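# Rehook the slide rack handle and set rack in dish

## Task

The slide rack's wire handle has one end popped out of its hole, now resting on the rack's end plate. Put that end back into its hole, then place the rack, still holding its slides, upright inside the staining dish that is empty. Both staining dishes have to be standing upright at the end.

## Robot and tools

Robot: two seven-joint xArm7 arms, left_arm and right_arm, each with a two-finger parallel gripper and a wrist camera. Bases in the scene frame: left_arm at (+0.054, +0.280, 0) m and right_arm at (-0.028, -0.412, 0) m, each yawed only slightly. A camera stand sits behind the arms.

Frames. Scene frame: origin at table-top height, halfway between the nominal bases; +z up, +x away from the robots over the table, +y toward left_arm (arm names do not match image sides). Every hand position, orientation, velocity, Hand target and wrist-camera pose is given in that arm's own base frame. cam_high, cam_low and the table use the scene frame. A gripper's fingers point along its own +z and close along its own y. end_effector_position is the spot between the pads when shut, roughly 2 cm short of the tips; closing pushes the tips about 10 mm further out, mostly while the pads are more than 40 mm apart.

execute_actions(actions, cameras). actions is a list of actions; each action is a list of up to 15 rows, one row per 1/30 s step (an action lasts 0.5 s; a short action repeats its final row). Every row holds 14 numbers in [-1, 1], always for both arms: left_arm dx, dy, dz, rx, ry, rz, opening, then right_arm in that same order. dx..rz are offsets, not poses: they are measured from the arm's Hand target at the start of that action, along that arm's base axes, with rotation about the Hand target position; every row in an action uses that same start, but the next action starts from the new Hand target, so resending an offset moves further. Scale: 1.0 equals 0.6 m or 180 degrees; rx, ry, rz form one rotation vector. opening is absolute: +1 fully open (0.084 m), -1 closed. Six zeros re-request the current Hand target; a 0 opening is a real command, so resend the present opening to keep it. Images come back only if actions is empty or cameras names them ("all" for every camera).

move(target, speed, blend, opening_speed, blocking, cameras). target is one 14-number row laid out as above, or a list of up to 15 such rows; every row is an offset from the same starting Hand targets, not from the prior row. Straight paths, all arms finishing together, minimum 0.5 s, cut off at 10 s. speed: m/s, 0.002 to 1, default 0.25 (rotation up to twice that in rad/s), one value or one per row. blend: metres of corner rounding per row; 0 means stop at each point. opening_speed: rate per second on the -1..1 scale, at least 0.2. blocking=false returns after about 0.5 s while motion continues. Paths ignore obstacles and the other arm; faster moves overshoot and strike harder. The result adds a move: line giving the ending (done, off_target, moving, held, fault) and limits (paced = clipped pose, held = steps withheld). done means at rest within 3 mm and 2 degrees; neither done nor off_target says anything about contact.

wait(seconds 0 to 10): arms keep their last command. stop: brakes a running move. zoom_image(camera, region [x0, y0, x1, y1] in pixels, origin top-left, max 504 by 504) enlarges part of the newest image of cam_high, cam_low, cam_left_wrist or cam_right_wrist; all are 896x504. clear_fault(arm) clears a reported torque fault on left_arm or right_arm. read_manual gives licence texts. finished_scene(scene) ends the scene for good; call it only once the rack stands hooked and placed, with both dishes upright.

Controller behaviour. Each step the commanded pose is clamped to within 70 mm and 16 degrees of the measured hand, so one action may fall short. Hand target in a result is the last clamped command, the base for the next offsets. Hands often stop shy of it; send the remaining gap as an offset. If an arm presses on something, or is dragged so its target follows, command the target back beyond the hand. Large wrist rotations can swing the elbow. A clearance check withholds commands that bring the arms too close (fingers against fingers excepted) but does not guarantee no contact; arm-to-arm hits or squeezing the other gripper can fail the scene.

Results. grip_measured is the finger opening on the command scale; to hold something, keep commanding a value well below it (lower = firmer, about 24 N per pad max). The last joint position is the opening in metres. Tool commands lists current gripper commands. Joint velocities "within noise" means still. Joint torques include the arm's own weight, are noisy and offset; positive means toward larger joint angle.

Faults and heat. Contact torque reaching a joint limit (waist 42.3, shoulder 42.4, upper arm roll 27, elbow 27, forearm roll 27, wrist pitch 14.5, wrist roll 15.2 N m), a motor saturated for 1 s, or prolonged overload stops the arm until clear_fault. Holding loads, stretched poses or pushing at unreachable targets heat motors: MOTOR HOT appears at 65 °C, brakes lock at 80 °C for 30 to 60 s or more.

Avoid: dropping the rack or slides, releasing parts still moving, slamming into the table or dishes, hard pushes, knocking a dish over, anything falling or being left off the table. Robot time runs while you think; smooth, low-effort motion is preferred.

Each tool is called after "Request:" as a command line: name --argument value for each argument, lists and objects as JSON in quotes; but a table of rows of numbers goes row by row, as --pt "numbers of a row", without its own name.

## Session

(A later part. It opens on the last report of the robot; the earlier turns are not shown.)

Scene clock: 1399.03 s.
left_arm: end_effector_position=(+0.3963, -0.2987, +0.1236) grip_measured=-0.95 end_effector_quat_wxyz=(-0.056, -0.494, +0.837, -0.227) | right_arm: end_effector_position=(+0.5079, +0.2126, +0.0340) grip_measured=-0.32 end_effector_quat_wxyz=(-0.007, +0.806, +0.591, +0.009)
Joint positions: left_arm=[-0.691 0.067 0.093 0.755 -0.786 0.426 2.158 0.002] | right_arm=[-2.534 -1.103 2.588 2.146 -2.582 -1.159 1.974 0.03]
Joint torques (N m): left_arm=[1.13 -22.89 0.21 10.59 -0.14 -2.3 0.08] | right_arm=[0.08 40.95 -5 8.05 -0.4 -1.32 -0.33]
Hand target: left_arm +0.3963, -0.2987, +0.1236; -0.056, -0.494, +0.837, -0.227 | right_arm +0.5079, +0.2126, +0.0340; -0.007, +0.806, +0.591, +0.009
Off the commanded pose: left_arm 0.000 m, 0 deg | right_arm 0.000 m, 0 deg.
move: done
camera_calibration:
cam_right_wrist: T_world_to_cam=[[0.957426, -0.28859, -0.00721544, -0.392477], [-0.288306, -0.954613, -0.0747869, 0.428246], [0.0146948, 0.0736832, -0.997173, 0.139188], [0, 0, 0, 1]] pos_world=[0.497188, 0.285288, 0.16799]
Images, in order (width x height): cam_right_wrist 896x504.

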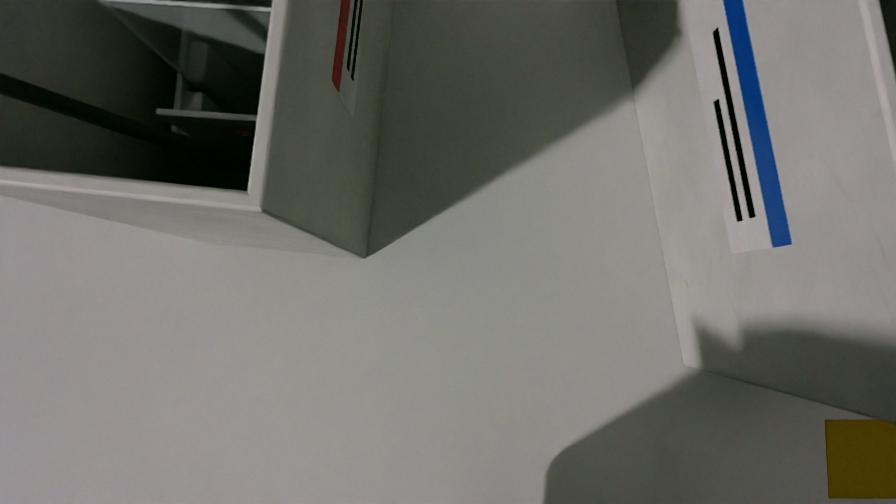

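Request:
zoom_image --camera "cam_right_wrist" --region '[215, 118, 263, 158]'

Scaled by 10.500 from the camera's 896x504 image, which has a finer 1280x720 frame.

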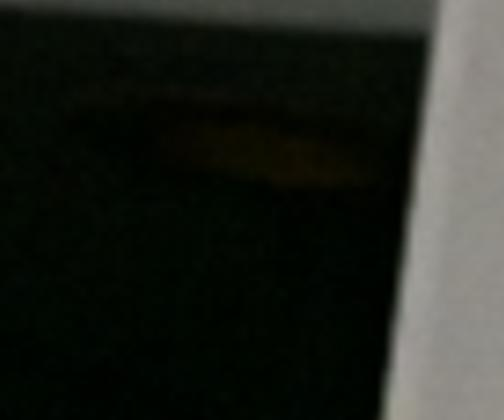

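Request:
move --pt "0 0 0 0 0 0 -1 -0.0475 0.0237 0.1250 0 0 0 -0.3" --pt "0 0 0 0 0 0 -1 -0.1583 0.1225 0.2155 0.2050 -0.1815 0.0282 -0.3" --pt "0 0 0 0 0 0 -1 -0.1108 0.1835 0.1517 0.2050 -0.1815 0.0282 -1" --speed '[0.25,0.25,0.08]' --opening_speed 0.8 --blend '[0.03,0,0]'

Request:
move --pt "0 0 0 0 0 0 -1 -0.0009 -0.0023 0.0004 -0.0150 0.0047 -0.0055 -1" --pt "0 0 0 0 0 0 -1 -0.0017 -0.0021 0.0079 -0.0150 0.0047 -0.0055 -1" --pt "0 0 0 0 0 0 -1 -0.0005 0.0010 0.0074 0.0050 -0.0016 0.0018 -1" --speed 0.05

Request:
move --target '[0,0,0,0,0,0,-1, 0,0,-0.00083,0,0,0,-1]' --speed 0.005

Request:
move --target '[0,0,0,0,0,0,-1, 0,0,-0.00083,0,0,0,-1]' --speed 0.005

Request:
move --target '[0,0,0,0,0,0,-1, 0,0,-0.00083,0,0,0,-1]' --speed 0.005

Scene clock: 1435.30 s.
left_arm: end_effector_position=(+0.3963, -0.2986, +0.1236) grip_measured=-0.95 end_effector_quat_wxyz=(-0.056, -0.494, +0.837, -0.227) | right_arm: end_effector_position=(+0.4414, +0.3227, +0.1250) grip_measured=-0.96 end_effector_quat_wxyz=(-0.095, +0.702, +0.571, +0.415)
Joint positions: left_arm=[-0.691 0.067 0.093 0.755 -0.786 0.426 2.158 0.002] | right_arm=[-2.695 -0.34 3.052 0.685 -0.8 -0.625 -0.107 0.002]
Joint torques (N m): left_arm=[0.82 -22.9 0.16 10.78 0.15 -2.2 0.05] | right_arm=[0.12 25.22 -0.32 7.99 0.28 -2.68 -0.24]
Hand target: left_arm +0.3963, -0.2987, +0.1236; -0.056, -0.494, +0.837, -0.227 | right_arm +0.4414, +0.3227, +0.1250; -0.095, +0.702, +0.571, +0.416
Off the commanded pose: left_arm 0.000 m, 0 deg | right_arm 0.000 m, 0 deg.
move: done

Scene clock: 1437.37 s.
left_arm: end_effector_position=(+0.3963, -0.2986, +0.1236) grip_measured=-0.95 end_effector_quat_wxyz=(-0.056, -0.494, +0.837, -0.227) | right_arm: end_effector_position=(+0.4411, +0.3233, +0.1295) grip_measured=-0.96 end_effector_quat_wxyz=(-0.101, +0.698, +0.570, +0.421)
Joint positions: left_arm=[-0.691 0.067 0.093 0.755 -0.786 0.426 2.158 0.002] | right_arm=[-2.705 -0.338 3.055 0.685 -0.813 -0.642 -0.1 0.002]
Joint torques (N m): left_arm=[-0.2 -23.57 -0.74 10.15 0.14 -1.19 0.07] | right_arm=[-0.17 27.44 0.75 9.77 0.63 -4.14 -0.5]
Hand target: left_arm +0.3963, -0.2987, +0.1236; -0.056, -0.494, +0.837, -0.227 | right_arm +0.4411, +0.3233, +0.1295; -0.101, +0.698, +0.570, +0.421
Off the commanded pose: left_arm 0.000 m, 0 deg | right_arm 0.000 m, 0 deg.
move: done

Scene clock: 1438.07 s.
left_arm: end_effector_position=(+0.3963, -0.2987, +0.1236) grip_measured=-0.95 end_effector_quat_wxyz=(-0.056, -0.494, +0.837, -0.227) | right_arm: end_effector_position=(+0.4411, +0.3233, +0.1290) grip_measured=-0.96 end_effector_quat_wxyz=(-0.101, +0.698, +0.570, +0.421)
Joint positions: left_arm=[-0.691 0.067 0.093 0.755 -0.786 0.426 2.158 0.002] | right_arm=[-2.704 -0.339 3.055 0.685 -0.811 -0.643 -0.102 0.002]
Joint torques (N m): left_arm=[-0.29 -23 -0.88 10.23 0.12 -1.11 0.1] | right_arm=[1 27.03 0.77 8.58 0.43 -3.9 -0.46]
Hand target: left_arm +0.3963, -0.2987, +0.1236; -0.056, -0.494, +0.837, -0.227 | right_arm +0.4411, +0.3233, +0.1290; -0.101, +0.698, +0.570, +0.421
Off the commanded pose: left_arm 0.000 m, 0 deg | right_arm 0.000 m, 0 deg.
move: done

Scene clock: 1438.77 s.
left_arm: end_effector_position=(+0.3963, -0.2987, +0.1236) grip_measured=-0.95 end_effector_quat_wxyz=(-0.056, -0.494, +0.837, -0.227) | right_arm: end_effector_position=(+0.4411, +0.3233, +0.1285) grip_measured=-0.96 end_effector_quat_wxyz=(-0.101, +0.698, +0.570, +0.421)
Joint positions: left_arm=[-0.691 0.067 0.093 0.755 -0.786 0.426 2.158 0.002] | right_arm=[-2.703 -0.341 3.054 0.685 -0.809 -0.644 -0.104 0.002]
Joint torques (N m): left_arm=[-0.23 -22.77 -0.83 10.29 -0.24 -1.12 0.18] | right_arm=[1.01 26.65 0.64 8.41 0.62 -3.84 -0.47]
Hand target: left_arm +0.3963, -0.2987, +0.1236; -0.056, -0.494, +0.837, -0.227 | right_arm +0.4411, +0.3233, +0.1285; -0.101, +0.698, +0.570, +0.421
Off the commanded pose: left_arm 0.000 m, 0 deg | right_arm 0.000 m, 0 deg.
move: done

Scene clock: 1439.47 s.
left_arm: end_effector_position=(+0.3963, -0.2987, +0.1236) grip_measured=-0.95 end_effector_quat_wxyz=(-0.056, -0.494, +0.837, -0.227) | right_arm: end_effector_position=(+0.4411, +0.3233, +0.1280) grip_measured=-0.96 end_effector_quat_wxyz=(-0.101, +0.698, +0.570, +0.421)
Joint positions: left_arm=[-0.691 0.067 0.093 0.755 -0.786 0.426 2.158 0.002] | right_arm=[-2.702 -0.343 3.054 0.685 -0.807 -0.646 -0.106 0.002]
Joint torques (N m): left_arm=[-0.11 -22.29 -0.87 10.26 -0.15 -1.15 0.1] | right_arm=[0.83 26.72 0.63 8.38 0.54 -3.73 -0.55]
Hand target: left_arm +0.3963, -0.2987, +0.1236; -0.056, -0.494, +0.837, -0.227 | right_arm +0.4411, +0.3233, +0.1280; -0.101, +0.698, +0.570, +0.421
Off the commanded pose: left_arm 0.000 m, 0 deg | right_arm 0.000 m, 0 deg.
move: done

Request:
move --target '[0,0,0,0,0,0,-1, 0,0,-0.00083,0,0,0,-1]' --speed 0.005

Request:
move --target '[0,0,0,0,0,0,-1, 0,0,-0.00083,0,0,0,-1]' --speed 0.005

Request:
move --target '[0,0,0,0,0,0,-1, 0,0,-0.00083,0,0,0,-1]' --speed 0.005

Request:
move --target '[0,0,0,0,0,0,-1, 0,0,-0.00083,0,0,0,-1]' --speed 0.005

Scene clock: 1443.23 s.
left_arm: end_effector_position=(+0.3963, -0.2987, +0.1236) grip_measured=-0.95 end_effector_quat_wxyz=(-0.056, -0.494, +0.837, -0.227) | right_arm: end_effector_position=(+0.4411, +0.3233, +0.1275) grip_measured=-0.96 end_effector_quat_wxyz=(-0.101, +0.698, +0.570, +0.422)
Joint positions: left_arm=[-0.691 0.067 0.093 0.755 -0.786 0.426 2.158 0.002] | right_arm=[-2.702 -0.344 3.053 0.685 -0.805 -0.647 -0.107 0.002]
Joint torques (N m): left_arm=[-0.15 -21.58 -0.84 10.25 -0.3 -1.13 0.16] | right_arm=[0.96 24.63 0.52 7.89 0.48 -3.11 -0.52]
Hand target: left_arm +0.3963, -0.2987, +0.1236; -0.056, -0.494, +0.837, -0.227 | right_arm +0.4411, +0.3233, +0.1275; -0.101, +0.698, +0.570, +0.421
Off the commanded pose: left_arm 0.000 m, 0 deg | right_arm 0.000 m, 0 deg.
move: done

Scene clock: 1443.93 s.
left_arm: end_effector_position=(+0.3963, -0.2986, +0.1236) grip_measured=-0.95 end_effector_quat_wxyz=(-0.056, -0.494, +0.837, -0.227) | right_arm: end_effector_position=(+0.4411, +0.3234, +0.1271) grip_measured=-0.96 end_effector_quat_wxyz=(-0.101, +0.698, +0.570, +0.422)
Joint positions: left_arm=[-0.691 0.067 0.093 0.755 -0.786 0.426 2.158 0.002] | right_arm=[-2.701 -0.346 3.053 0.685 -0.804 -0.648 -0.109 0.002]
Joint torques (N m): left_arm=[-0.99 -21.63 -1.31 10.13 -0.04 -1.19 0.17] | right_arm=[1.06 18 0.51 5.99 0.23 -0.82 -0.49]
Hand target: left_arm +0.3963, -0.2987, +0.1236; -0.056, -0.494, +0.837, -0.227 | right_arm +0.4411, +0.3233, +0.1270; -0.101, +0.698, +0.570, +0.421
Off the commanded pose: left_arm 0.000 m, 0 deg | right_arm 0.000 m, 0 deg.
move: done

Scene clock: 1444.63 s.
left_arm: end_effector_position=(+0.3963, -0.2986, +0.1236) grip_measured=-0.95 end_effector_quat_wxyz=(-0.056, -0.494, +0.837, -0.227) | right_arm: end_effector_position=(+0.4411, +0.3234, +0.1266) grip_measured=-0.96 end_effector_quat_wxyz=(-0.101, +0.698, +0.570, +0.422)
Joint positions: left_arm=[-0.691 0.067 0.093 0.755 -0.786 0.426 2.158 0.002] | right_arm=[-2.7 -0.347 3.052 0.685 -0.802 -0.65 -0.111 0.002]
Joint torques (N m): left_arm=[-2.9 -21.68 -2.63 10.44 -0.1 -0.74 0.1] | right_arm=[0.74 9.99 -0.23 4.2 0.3 1.73 -0.45]
Hand target: left_arm +0.3963, -0.2987, +0.1236; -0.056, -0.494, +0.837, -0.227 | right_arm +0.4411, +0.3233, +0.1265; -0.101, +0.698, +0.570, +0.421
Off the commanded pose: left_arm 0.000 m, 0 deg | right_arm 0.000 m, 0 deg.
move: done

Scene clock: 1445.33 s.
left_arm: end_effector_position=(+0.3963, -0.2986, +0.1236) grip_measured=-0.95 end_effector_quat_wxyz=(-0.056, -0.494, +0.837, -0.227) | right_arm: end_effector_position=(+0.4411, +0.3234, +0.1261) grip_measured=-0.96 end_effector_quat_wxyz=(-0.101, +0.698, +0.570, +0.422)
Joint positions: left_arm=[-0.691 0.067 0.093 0.755 -0.786 0.426 2.158 0.002] | right_arm=[-2.7 -0.349 3.052 0.684 -0.8 -0.651 -0.113 0.002]
Joint torques (N m): left_arm=[-4.22 -21.77 -3.56 10.7 -0.08 -0.15 0.22] | right_arm=[0.49 5.48 -1.08 2.3 0.13 3.41 -0.47]
Hand target: left_arm +0.3963, -0.2987, +0.1236; -0.056, -0.494, +0.837, -0.227 | right_arm +0.4411, +0.3233, +0.1260; -0.101, +0.698, +0.570, +0.421
Off the commanded pose: left_arm 0.000 m, 0 deg | right_arm 0.000 m, 0 deg.
move: done

Request:
move --target '[0,0,0,0,0,0,-1, 0,0,0.0030,0,0,0,-1]' --speed 0.01

Request:
move --target '[0,0,0,0,0,0,-1, 0.0003,0.0008,-0.0001,0.0050,-0.0016,0.0018,-1]' --speed 0.03

Request:
move --target '[0,0,0,0,0,0,-1, 0.0003,0.0008,-0.0001,0.0050,-0.0016,0.0018,-1]' --speed 0.03 --cameras '["cam_left_wrist"]'

Scene clock: 1452.03 s.
left_arm: end_effector_position=(+0.3962, -0.2987, +0.1236) grip_measured=-0.95 end_effector_quat_wxyz=(-0.056, -0.494, +0.837, -0.227) | right_arm: end_effector_position=(+0.4410, +0.3232, +0.1275) grip_measured=-0.96 end_effector_quat_wxyz=(-0.101, +0.699, +0.570, +0.421)
Joint positions: left_arm=[-0.691 0.067 0.093 0.755 -0.786 0.426 2.158 0.002] | right_arm=[-2.702 -0.343 3.053 0.685 -0.807 -0.646 -0.106 0.002]
Joint torques (N m): left_arm=[0.74 -21.68 0.43 10.18 0.22 -1.91 0.02] | right_arm=[-0.53 28.24 1.1 8.81 -0.15 -3.23 0.12]
Hand target: left_arm +0.3963, -0.2987, +0.1236; -0.056, -0.494, +0.837, -0.227 | right_arm +0.4411, +0.3233, +0.1278; -0.101, +0.698, +0.570, +0.421
Off the commanded pose: left_arm 0.000 m, 0 deg | right_arm 0.000 m, 0 deg.
move: done

Scene clock: 1452.80 s.
left_arm: end_effector_position=(+0.3963, -0.2986, +0.1236) grip_measured=-0.95 end_effector_quat_wxyz=(-0.056, -0.494, +0.837, -0.227) | right_arm: end_effector_position=(+0.4413, +0.3238, +0.1277) grip_measured=-0.96 end_effector_quat_wxyz=(-0.106, +0.695, +0.569, +0.427)
Joint positions: left_arm=[-0.691 0.067 0.093 0.755 -0.786 0.426 2.158 0.002] | right_arm=[-2.706 -0.356 3.053 0.686 -0.805 -0.673 -0.113 0.002]
Joint torques (N m): left_arm=[-1.19 -21.59 -1.55 10.13 0.09 -1.35 -0.03] | right_arm=[0.36 27.32 1.51 9.82 0.49 -4.14 -0.39]
Hand target: left_arm +0.3963, -0.2987, +0.1236; -0.056, -0.494, +0.837, -0.227 | right_arm +0.4413, +0.3238, +0.1277; -0.106, +0.695, +0.569, +0.427
Off the commanded pose: left_arm 0.000 m, 0 deg | right_arm 0.000 m, 0 deg.
move: done

Scene clock: 1453.57 s.
left_arm: end_effector_position=(+0.3963, -0.2986, +0.1236) grip_measured=-0.95 end_effector_quat_wxyz=(-0.056, -0.494, +0.837, -0.227) | right_arm: end_effector_position=(+0.4414, +0.3243, +0.1277) grip_measured=-0.96 end_effector_quat_wxyz=(-0.111, +0.691, +0.567, +0.433)
Joint positions: left_arm=[-0.691 0.067 0.093 0.755 -0.786 0.426 2.158 0.002] | right_arm=[-2.71 -0.369 3.052 0.688 -0.804 -0.701 -0.12 0.002]
Joint torques (N m): left_arm=[-3.77 -21.62 -3.18 10.21 -0.15 -0.54 0.05] | right_arm=[1.04 28.39 2.71 10.62 0.41 -4.54 -0.48]
Hand target: left_arm +0.3963, -0.2987, +0.1236; -0.056, -0.494, +0.837, -0.227 | right_arm +0.4414, +0.3243, +0.1277; -0.111, +0.691, +0.567, +0.433
Off the commanded pose: left_arm 0.000 m, 0 deg | right_arm 0.000 m, 0 deg.
move: done
camera_calibration:
cam_left_wrist: T_world_to_cam=[[-0.853281, 0.408566, -0.324016, 0.534191], [0.513489, 0.766523, -0.385708, 0.14984], [0.0907784, -0.495496, -0.863854, 0.0506304], [0, 0, 0, 1]] pos_world=[0.374277, -0.308021, 0.274618]
Images, in order (width x height): cam_left_wrist 896x504.

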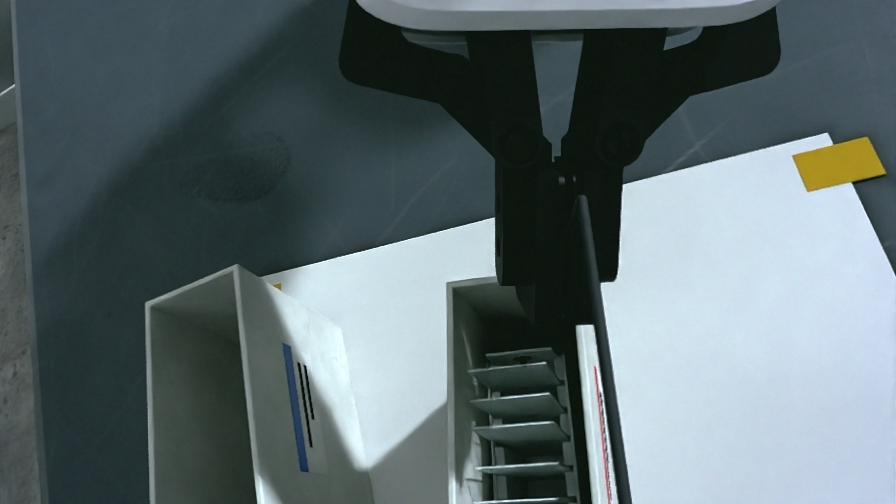

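Request:
move --pt "0 0 0 0 0 0 -1 0 0 0 0 0 0 -0.3" --pt "0 0 0 0 0 0 -1 -0.0473 -0.0644 0.0598 0 0 0 -0.3" --pt "0 0 0 0 0 0 -1 0.0608 -0.1705 -0.0312 -0.2214 0.1855 -0.0307 -0.3" --pt "0 0 0 0 0 0 -1 0.0608 -0.1705 -0.1562 -0.2214 0.1855 -0.0307 -0.3" --speed '[0.05,0.15,0.25,0.15]' --opening_speed 0.8 --blend '[0,0.02,0.02,0]' --cameras '["cam_right_wrist","cam_left_wrist"]'

Request:
zoom_image --camera "cam_right_wrist" --region '[360, 90, 470, 190]'

Request:
zoom_image --camera "cam_left_wrist" --region '[555, 185, 605, 225]'

Scene clock: 1468.60 s.
left_arm: end_effector_position=(+0.3963, -0.2987, +0.1236) grip_measured=-0.95 end_effector_quat_wxyz=(-0.056, -0.494, +0.837, -0.227) | right_arm: end_effector_position=(+0.4779, +0.2220, +0.0340) grip_measured=-0.32 end_effector_quat_wxyz=(-0.007, +0.806, +0.591, +0.009)
Joint positions: left_arm=[-0.691 0.067 0.093 0.755 -0.786 0.426 2.158 0.002] | right_arm=[-2.445 -0.99 2.585 1.924 -2.59 -1.066 1.962 0.03]
Joint torques (N m): left_arm=[1.49 -21.87 0.53 10.17 -0.24 -2.33 0.05] | right_arm=[-1.11 36.68 -5.49 8.94 0.14 -1.37 -0.41]
Hand target: left_arm +0.3963, -0.2987, +0.1236; -0.056, -0.494, +0.837, -0.227 | right_arm +0.4779, +0.2220, +0.0340; -0.007, +0.806, +0.591, +0.009
Off the commanded pose: left_arm 0.000 m, 0 deg | right_arm 0.000 m, 0 deg.
move: done; limits=paced
camera_calibration:
cam_left_wrist: T_world_to_cam=[[-0.853216, 0.408662, -0.324065, 0.53421], [0.513597, 0.766471, -0.385668, 0.149773], [0.0907783, -0.495496, -0.863853, 0.0506303], [0, 0, 0, 1]] pos_world=[0.374277, -0.308021, 0.274618]
cam_right_wrist: T_world_to_cam=[[0.957454, -0.288506, -0.00685151, -0.361208], [-0.288208, -0.954707, -0.0739602, 0.428529], [0.0147968, 0.0727881, -0.997238, 0.139054], [0, 0, 0, 1]] pos_world=[0.467288, 0.294788, 0.167889]
Images, in order (width x height): cam_left_wrist 896x504, cam_right_wrist 896x504.

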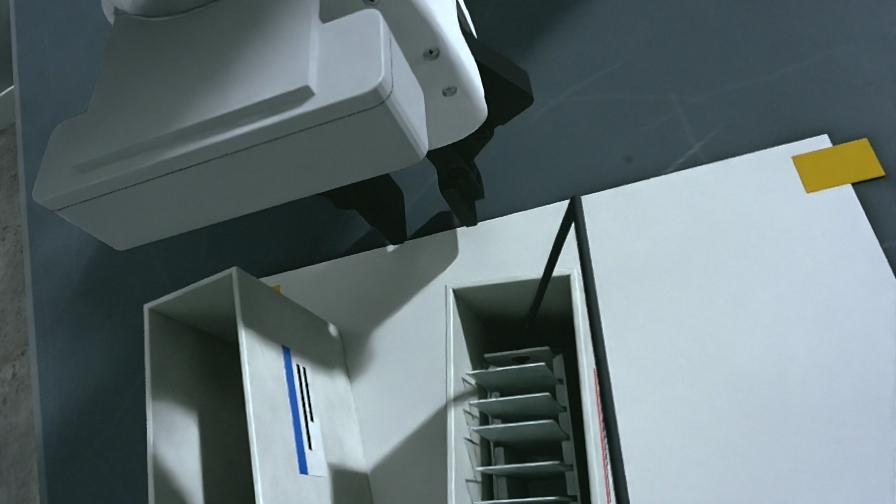

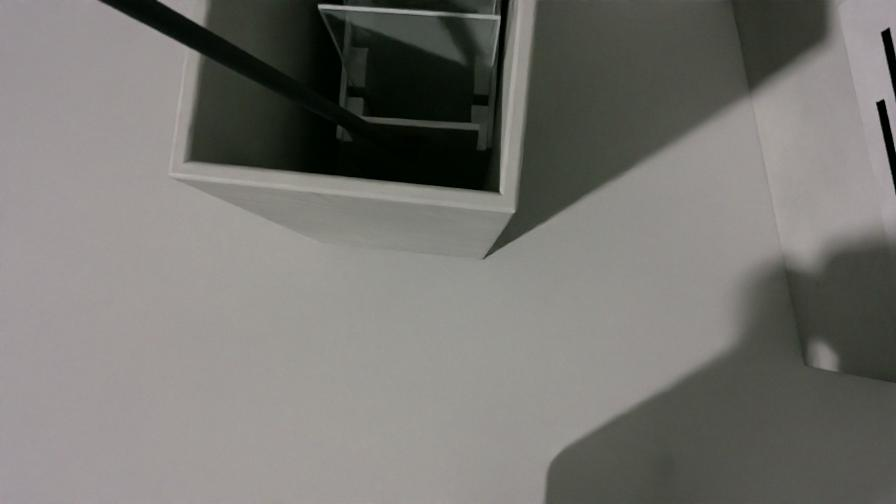

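Scaled by 4.582 from the camera's 896x504 image, which has a finer 1280x720 frame.

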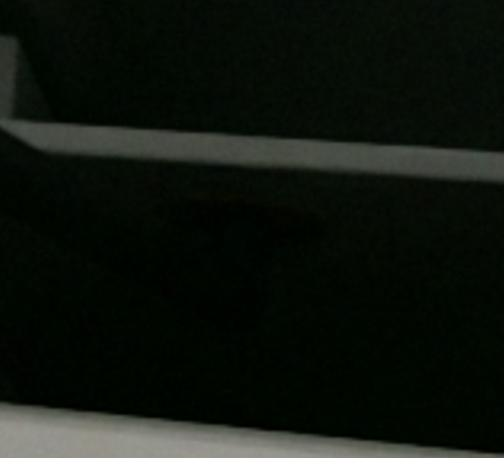

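Scaled by 10.080 from the camera's 896x504 image, which has a finer 1280x720 frame.

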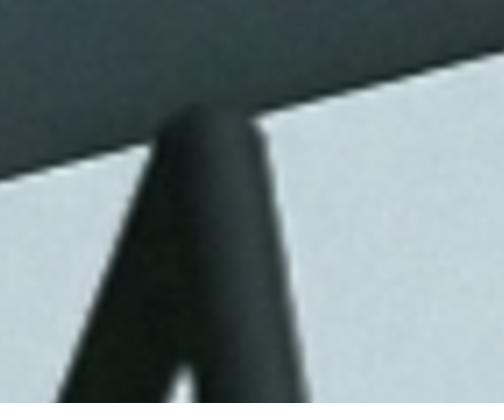

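Request:
zoom_image --camera "cam_right_wrist" --region '[385, 115, 445, 175]'

Scaled by 8.400 from the camera's 896x504 image, which has a finer 1280x720 frame.

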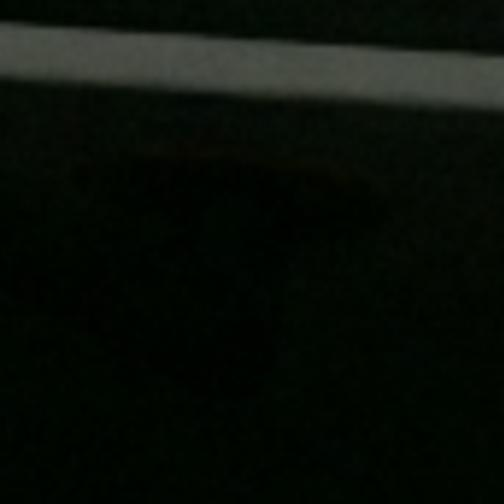

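Request:
move --target '[-0.01635,0.00566,-0.00673,-0.01635,-0.04725,0,-1, 0,0,0,0,0,0,-0.3]' --speed 0.04 --cameras '["cam_right_wrist","cam_left_wrist"]'

Scene clock: 1525.47 s.
left_arm: end_effector_position=(+0.3865, -0.2953, +0.1196) grip_measured=-0.95 end_effector_quat_wxyz=(-0.007, -0.474, +0.833, -0.284) | right_arm: end_effector_position=(+0.4779, +0.2220, +0.0340) grip_measured=-0.32 end_effector_quat_wxyz=(-0.007, +0.806, +0.591, +0.009)
Joint positions: left_arm=[-0.717 0.031 0.032 0.662 -1.174 0.229 2.528 0.002] | right_arm=[-2.445 -0.991 2.585 1.924 -2.59 -1.066 1.962 0.03]
Joint torques (N m): left_arm=[-0.67 -21.02 -0.54 9.97 -0.2 -2.35 0.47] | right_arm=[-1 36.76 -5.62 8.92 -0.06 -1.51 -0.29]
Hand target: left_arm +0.3865, -0.2953, +0.1196; -0.007, -0.474, +0.833, -0.284 | right_arm +0.4779, +0.2220, +0.0340; -0.007, +0.806, +0.591, +0.009
Off the commanded pose: left_arm 0.000 m, 0 deg | right_arm 0.000 m, 0 deg.
move: done
camera_calibration:
cam_left_wrist: T_world_to_cam=[[-0.794437, 0.38831, -0.466996, 0.511524], [0.567822, 0.747722, -0.344224, 0.119243], [0.215517, -0.538635, -0.814509, -0.0171225], [0, 0, 0, 1]] pos_world=[0.342355, -0.297013, 0.265979]
cam_right_wrist: T_world_to_cam=[[0.957455, -0.288498, -0.00694694, -0.361196], [-0.288207, -0.95471, -0.0739315, 0.428517], [0.0146968, 0.0727882, -0.997239, 0.139001], [0, 0, 0, 1]] pos_world=[0.467288, 0.294788, 0.167789]
Images, in order (width x height): cam_left_wrist 896x504, cam_right_wrist 896x504.

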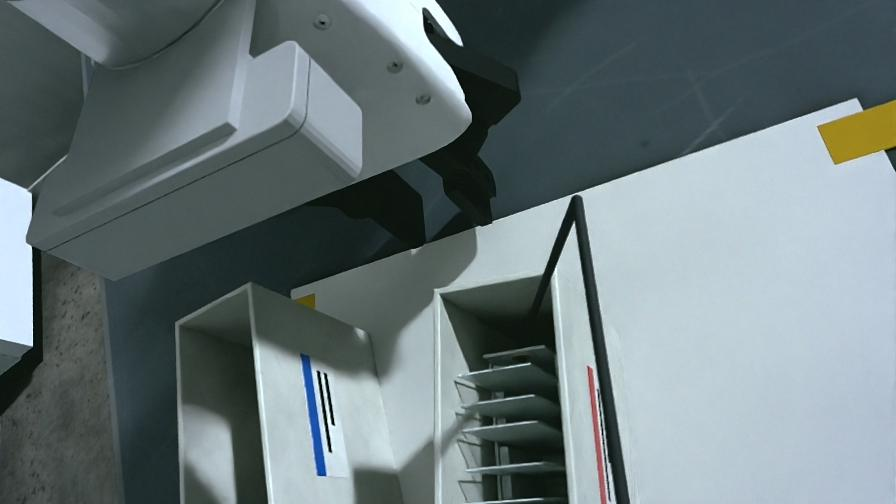

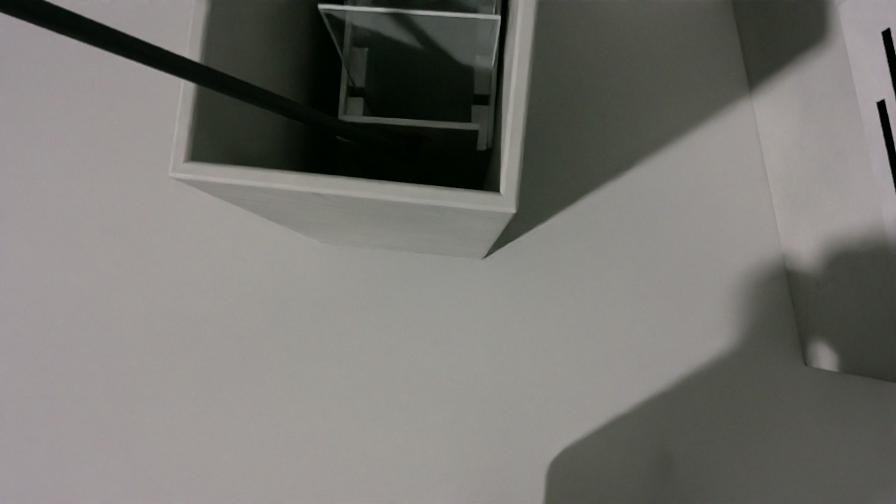

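Request:
move --pt "0 0 0 0 0 0 -0.3 0 0 0 0 0 0 -0.3" --pt "-0.0343 0.0640 0.1117 0 0 0 -0.3 0 0 0 0 0 0 -0.3" --pt "-0.1775 0.3588 0.334 0 0 0 -0.3 0 0 0 0 0 0 -0.3" --speed '[0.05,0.1,0.25]' --opening_speed 0.6 --blend '[0,0.02,0]' --cameras '["cam_right_wrist"]'

Request:
move --target '[0,0,0,0,0,0,-0.3, 0.0023,0.0083,0.1250,0,0,0,-0.3]' --speed 0.15 --cameras '["cam_right_wrist","cam_high"]'

Scene clock: 1536.20 s.
left_arm: end_effector_position=(+0.2800, -0.0800, +0.3200) grip_measured=-0.32 end_effector_quat_wxyz=(-0.007, -0.474, +0.833, -0.284) | right_arm: end_effector_position=(+0.4779, +0.2220, +0.0340) grip_measured=-0.32 end_effector_quat_wxyz=(-0.007, +0.806, +0.591, +0.009)
Joint positions: left_arm=[-0.271 -0.989 0.261 0.493 -0.281 1.148 2.093 0.03] | right_arm=[-2.445 -0.991 2.585 1.924 -2.59 -1.066 1.962 0.03]
Joint torques (N m): left_arm=[1.45 -1.03 -1.43 12.93 -0.24 -1.83 0.49] | right_arm=[-0.94 36.87 -5.52 8.76 0.02 -1.71 -0.2]
Hand target: left_arm +0.2800, -0.0800, +0.3200; -0.007, -0.474, +0.833, -0.284 | right_arm +0.4779, +0.2220, +0.0340; -0.007, +0.806, +0.591, +0.009
Off the commanded pose: left_arm 0.000 m, 0 deg | right_arm 0.000 m, 0 deg.
move: done
camera_calibration:
cam_right_wrist: T_world_to_cam=[[0.957455, -0.288498, -0.00694694, -0.361196], [-0.288207, -0.95471, -0.0739315, 0.428517], [0.0146968, 0.0727882, -0.997239, 0.139001], [0, 0, 0, 1]] pos_world=[0.467288, 0.294788, 0.167789]
Images, in order (width x height): cam_right_wrist 896x504.

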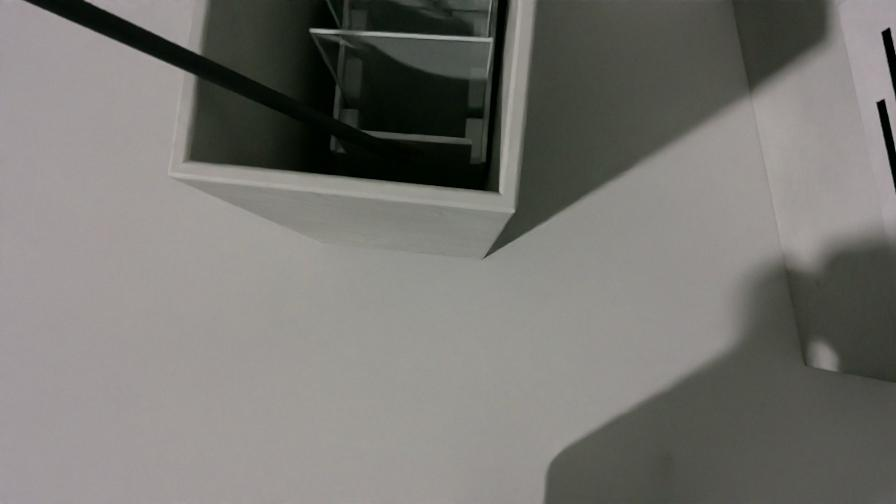

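Scene clock: 1537.17 s.
left_arm: end_effector_position=(+0.2800, -0.0800, +0.3200) grip_measured=-0.32 end_effector_quat_wxyz=(-0.007, -0.474, +0.833, -0.284) | right_arm: end_effector_position=(+0.4793, +0.2270, +0.1089) grip_measured=-0.32 end_effector_quat_wxyz=(-0.007, +0.806, +0.591, +0.009)
Joint positions: left_arm=[-0.271 -0.989 0.261 0.493 -0.281 1.148 2.093 0.03] | right_arm=[-2.432 -0.919 2.544 2.016 -2.626 -1.224 2.01 0.03]
Joint torques (N m): left_arm=[1.61 -1.38 -1.48 13.08 -0.4 -1.83 0.55] | right_arm=[-0.91 38.06 -6.09 9.21 -0.42 -1.9 0.22]
Hand target: left_arm +0.2800, -0.0800, +0.3200; -0.007, -0.474, +0.833, -0.284 | right_arm +0.4793, +0.2270, +0.1090; -0.007, +0.806, +0.591, +0.009
Off the commanded pose: left_arm 0.000 m, 0 deg | right_arm 0.000 m, 0 deg.
move: done
camera_calibration:
cam_right_wrist: T_world_to_cam=[[0.957455, -0.288501, -0.00691819, -0.360483], [-0.288209, -0.954717, -0.0738363, 0.43919], [0.0146969, 0.0726888, -0.997246, 0.213442], [0, 0, 0, 1]] pos_world=[0.468588, 0.299788, 0.242789]
Images, in order (width x height): cam_high 896x504, cam_right_wrist 896x504.

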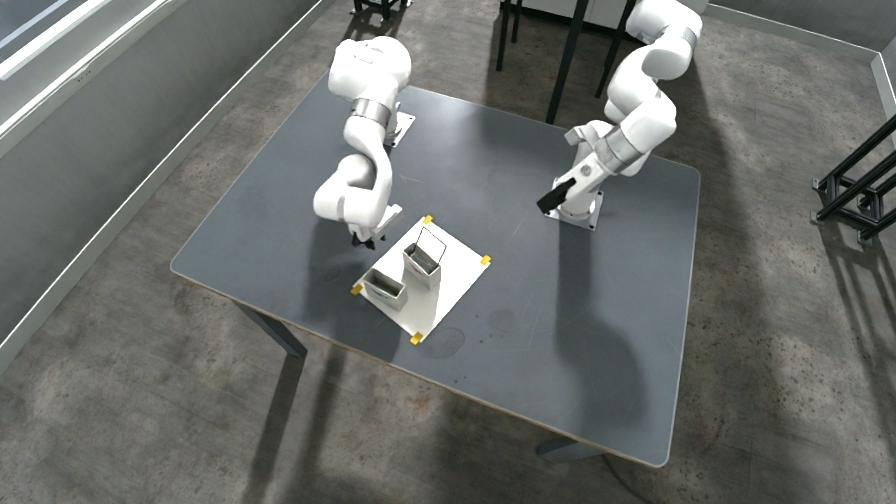

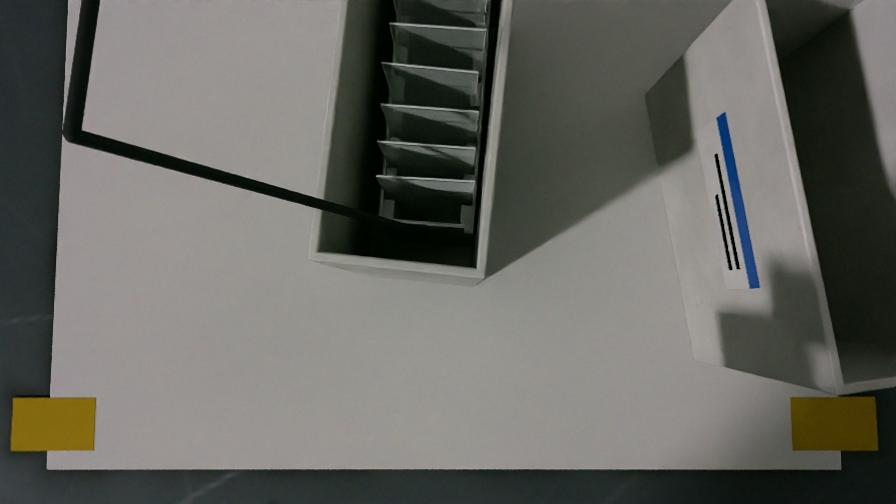

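Request:
zoom_image --camera "cam_right_wrist" --region '[370, 190, 480, 270]'

Request:
zoom_image --camera "cam_high" --region '[350, 210, 500, 350]'

Scaled by 4.582 from the camera's 896x504 image, which has a finer 1280x720 frame.

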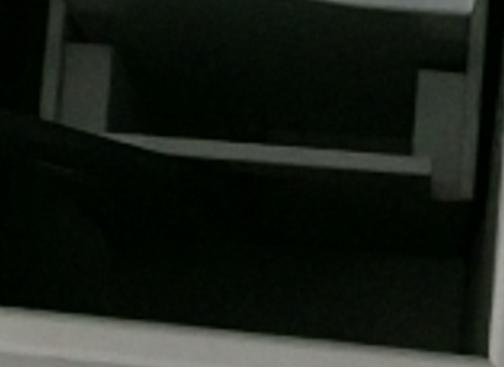

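Scaled by 3.360 from the camera's 896x504 image, which has a finer 1280x720 frame.

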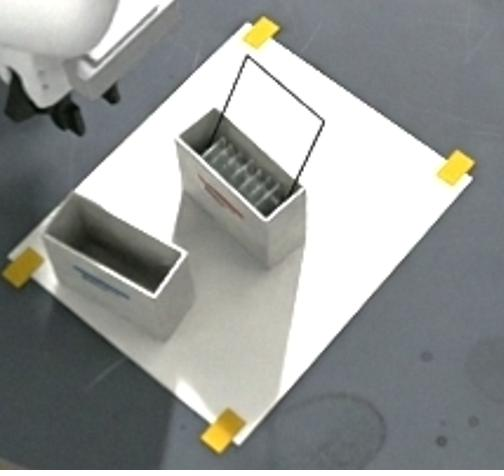

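Request:
move --pt "0 0.30 0.05 0 0 0 -0.3 0 0 0.235 0 0 0 -0.3" --pt "0 0.30 0.05 0 0 0 -0.3 -0.1490 0.2683 0.1733 -0.0498 -0.1591 0 -0.3" --speed '[0.3,0.25]' --blend '[0.03,0]' --cameras '["cam_right_wrist"]'

Scene clock: 1572.50 s.
left_arm: end_effector_position=(+0.2800, +0.1000, +0.3500) grip_measured=-0.32 end_effector_quat_wxyz=(-0.007, -0.474, +0.833, -0.284) | right_arm: end_effector_position=(+0.3899, +0.3879, +0.2130) grip_measured=-0.32 end_effector_quat_wxyz=(+0.202, +0.777, +0.574, +0.162)
Joint positions: left_arm=[-0.211 -0.839 0.67 0.824 -0.086 1.423 2.419 0.03] | right_arm=[-1.68 -0.811 2.262 1.956 -2.996 -1.104 2.667 0.03]
Joint torques (N m): left_arm=[-0.36 2.4 -5.69 11.53 -1.42 -1.53 0.42] | right_arm=[0.16 32.34 -8.57 8.99 -1.43 -1.24 0.25]
Hand target: left_arm +0.2800, +0.1000, +0.3500; -0.007, -0.474, +0.833, -0.284 | right_arm +0.3899, +0.3879, +0.2129; +0.202, +0.777, +0.574, +0.162
Off the commanded pose: left_arm 0.000 m, 0 deg | right_arm 0.000 m, 0 deg.
move: done
camera_calibration:
cam_right_wrist: T_world_to_cam=[[0.832783, -0.249607, 0.494134, -0.300941], [-0.254302, -0.965321, -0.0590382, 0.56252], [0.491734, -0.0764931, -0.867379, 0.150982], [0, 0, 0, 1]] pos_world=[0.319425, 0.479445, 0.312874]
Images, in order (width x height): cam_right_wrist 896x504.

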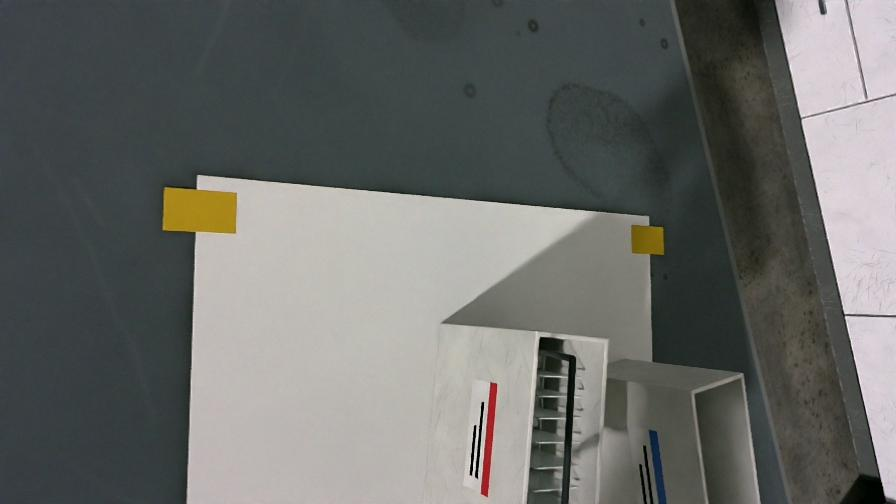

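Request:
zoom_image --camera "cam_right_wrist" --region '[520, 320, 620, 420]'

Request:
zoom_image --camera "cam_right_wrist" --region '[520, 404, 620, 504]'

Scaled by 5.040 from the camera's 896x504 image, which has a finer 1280x720 frame.

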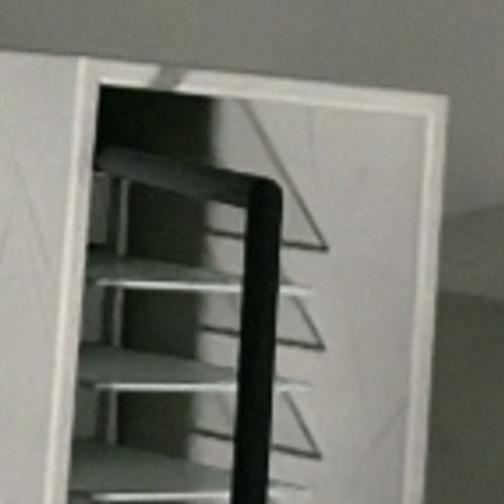

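Scaled by 5.040 from the camera's 896x504 image, which has a finer 1280x720 frame.

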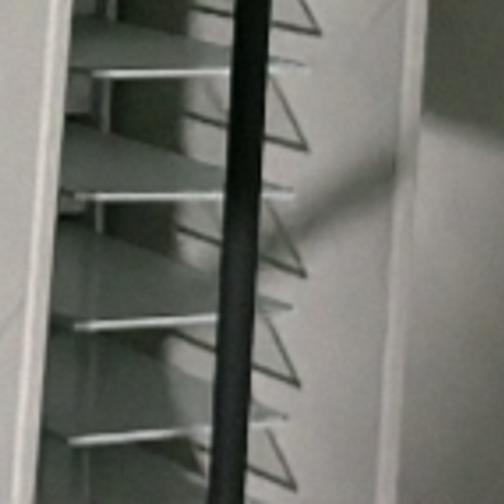

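Request:
execute_actions --actions '[]' --cameras '["cam_low","cam_high"]'

Request:
zoom_image --camera "cam_low" --region '[390, 170, 470, 250]'

Request:
zoom_image --camera "cam_high" --region '[395, 215, 465, 285]'

Scene clock: 1594.50 s.
left_arm: end_effector_position=(+0.2800, +0.1000, +0.3500) grip_measured=-0.32 end_effector_quat_wxyz=(-0.007, -0.474, +0.833, -0.284) | right_arm: end_effector_position=(+0.3899, +0.3879, +0.2129) grip_measured=-0.32 end_effector_quat_wxyz=(+0.202, +0.777, +0.574, +0.162)
Joint positions: left_arm=[-0.211 -0.839 0.67 0.824 -0.086 1.423 2.419 0.03] | right_arm=[-1.68 -0.811 2.262 1.956 -2.996 -1.104 2.667 0.03]
Joint velocities: within noise
Joint torques (N m): left_arm=[0.63 2.43 -5.86 11.54 -1.55 -1.61 0.12] | right_arm=[-0.07 32.05 -7.94 8.92 -1.05 -1.29 0.07]
Hand target: left_arm +0.2800, +0.1000, +0.3500; -0.007, -0.474, +0.833, -0.284 | right_arm +0.3899, +0.3879, +0.2129; +0.202, +0.777, +0.574, +0.162
Tool commands: left_gripper/opening=-0.3 right_gripper/opening=-0.3
Off the commanded pose: left_arm 0.000 m, 0 deg | right_arm 0.000 m, 0 deg.
Images, in order (width x height): cam_high 896x504, cam_low 896x504.

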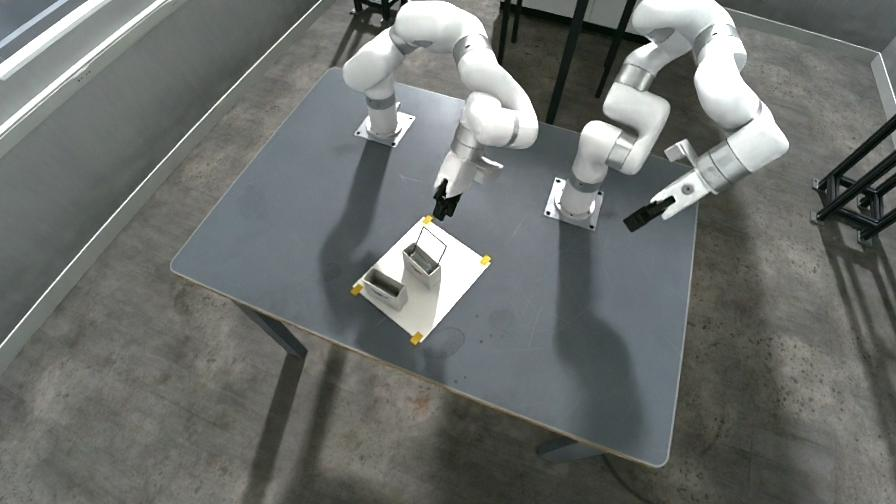

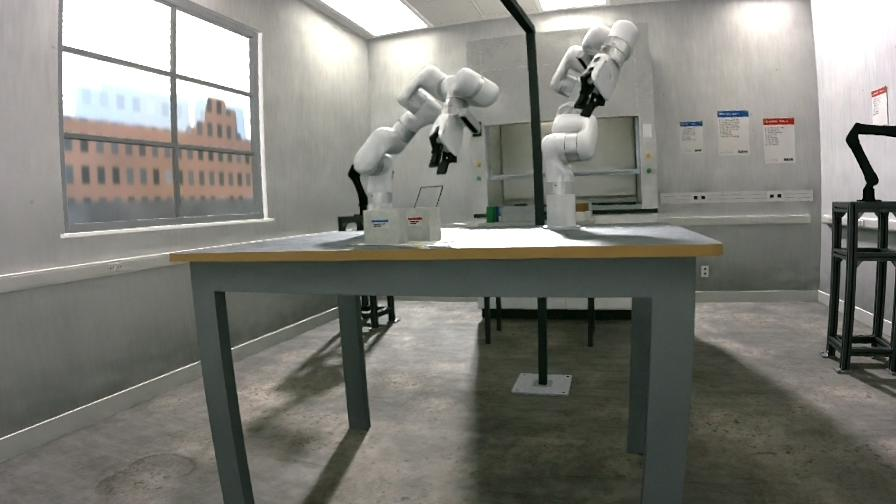

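Scaled by 6.300 from the camera's 896x504 image, which has a finer 1280x720 frame.

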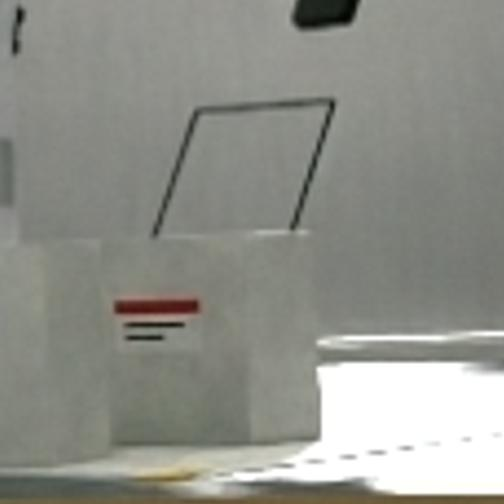

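Scaled by 7.200 from the camera's 896x504 image, which has a finer 1280x720 frame.

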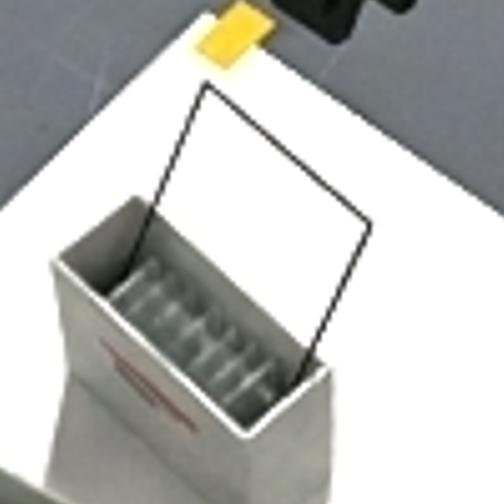

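Request:
move --target '[0,0,0,0,0,0,-0.3, 0.0470,-0.0015,-0.0620,0,0,0,-0.3]' --speed 0.12 --cameras '["cam_right_wrist"]'

Scene clock: 1615.03 s.
left_arm: end_effector_position=(+0.2800, +0.1000, +0.3500) grip_measured=-0.32 end_effector_quat_wxyz=(-0.007, -0.474, +0.833, -0.284) | right_arm: end_effector_position=(+0.4181, +0.3871, +0.1758) grip_measured=-0.32 end_effector_quat_wxyz=(+0.202, +0.777, +0.574, +0.162)
Joint positions: left_arm=[-0.211 -0.839 0.67 0.824 -0.086 1.423 2.419 0.03] | right_arm=[-1.763 -0.889 2.296 1.993 -2.96 -1.046 2.644 0.03]
Joint torques (N m): left_arm=[0.61 2.35 -6.09 11.57 -1.54 -2.05 0.08] | right_arm=[-0.98 34.2 -7.98 8.79 -0.73 -0.95 -0.37]
Hand target: left_arm +0.2800, +0.1000, +0.3500; -0.007, -0.474, +0.833, -0.284 | right_arm +0.4181, +0.3870, +0.1757; +0.202, +0.777, +0.574, +0.162
Off the commanded pose: left_arm 0.000 m, 0 deg | right_arm 0.000 m, 0 deg.
move: done
camera_calibration:
cam_right_wrist: T_world_to_cam=[[0.832817, -0.249479, 0.494142, -0.306319], [-0.254191, -0.965354, -0.0589727, 0.566682], [0.491735, -0.0764933, -0.867379, 0.104788], [0, 0, 0, 1]] pos_world=[0.347625, 0.478645, 0.275674]
Images, in order (width x height): cam_right_wrist 896x504.

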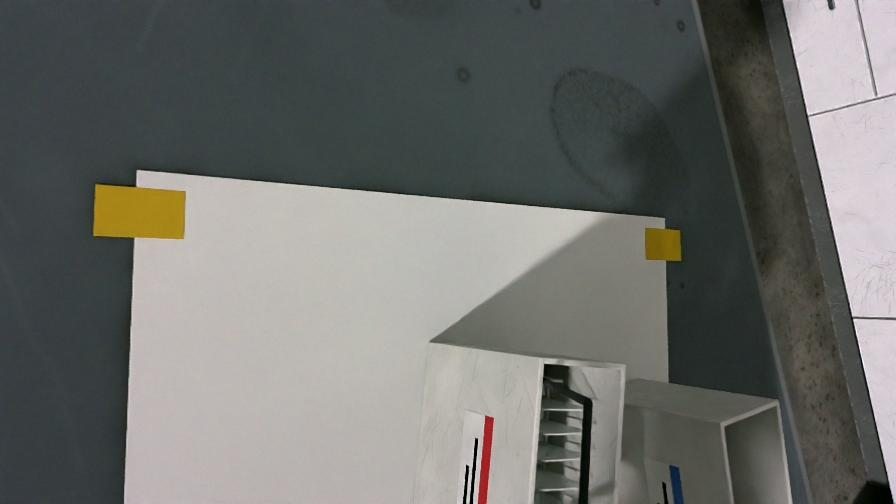

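Request:
zoom_image --camera "cam_right_wrist" --region '[530, 350, 640, 504]'

Scaled by 3.273 from the camera's 896x504 image, which has a finer 1280x720 frame.

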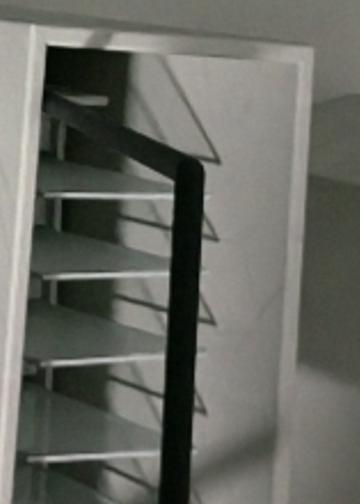

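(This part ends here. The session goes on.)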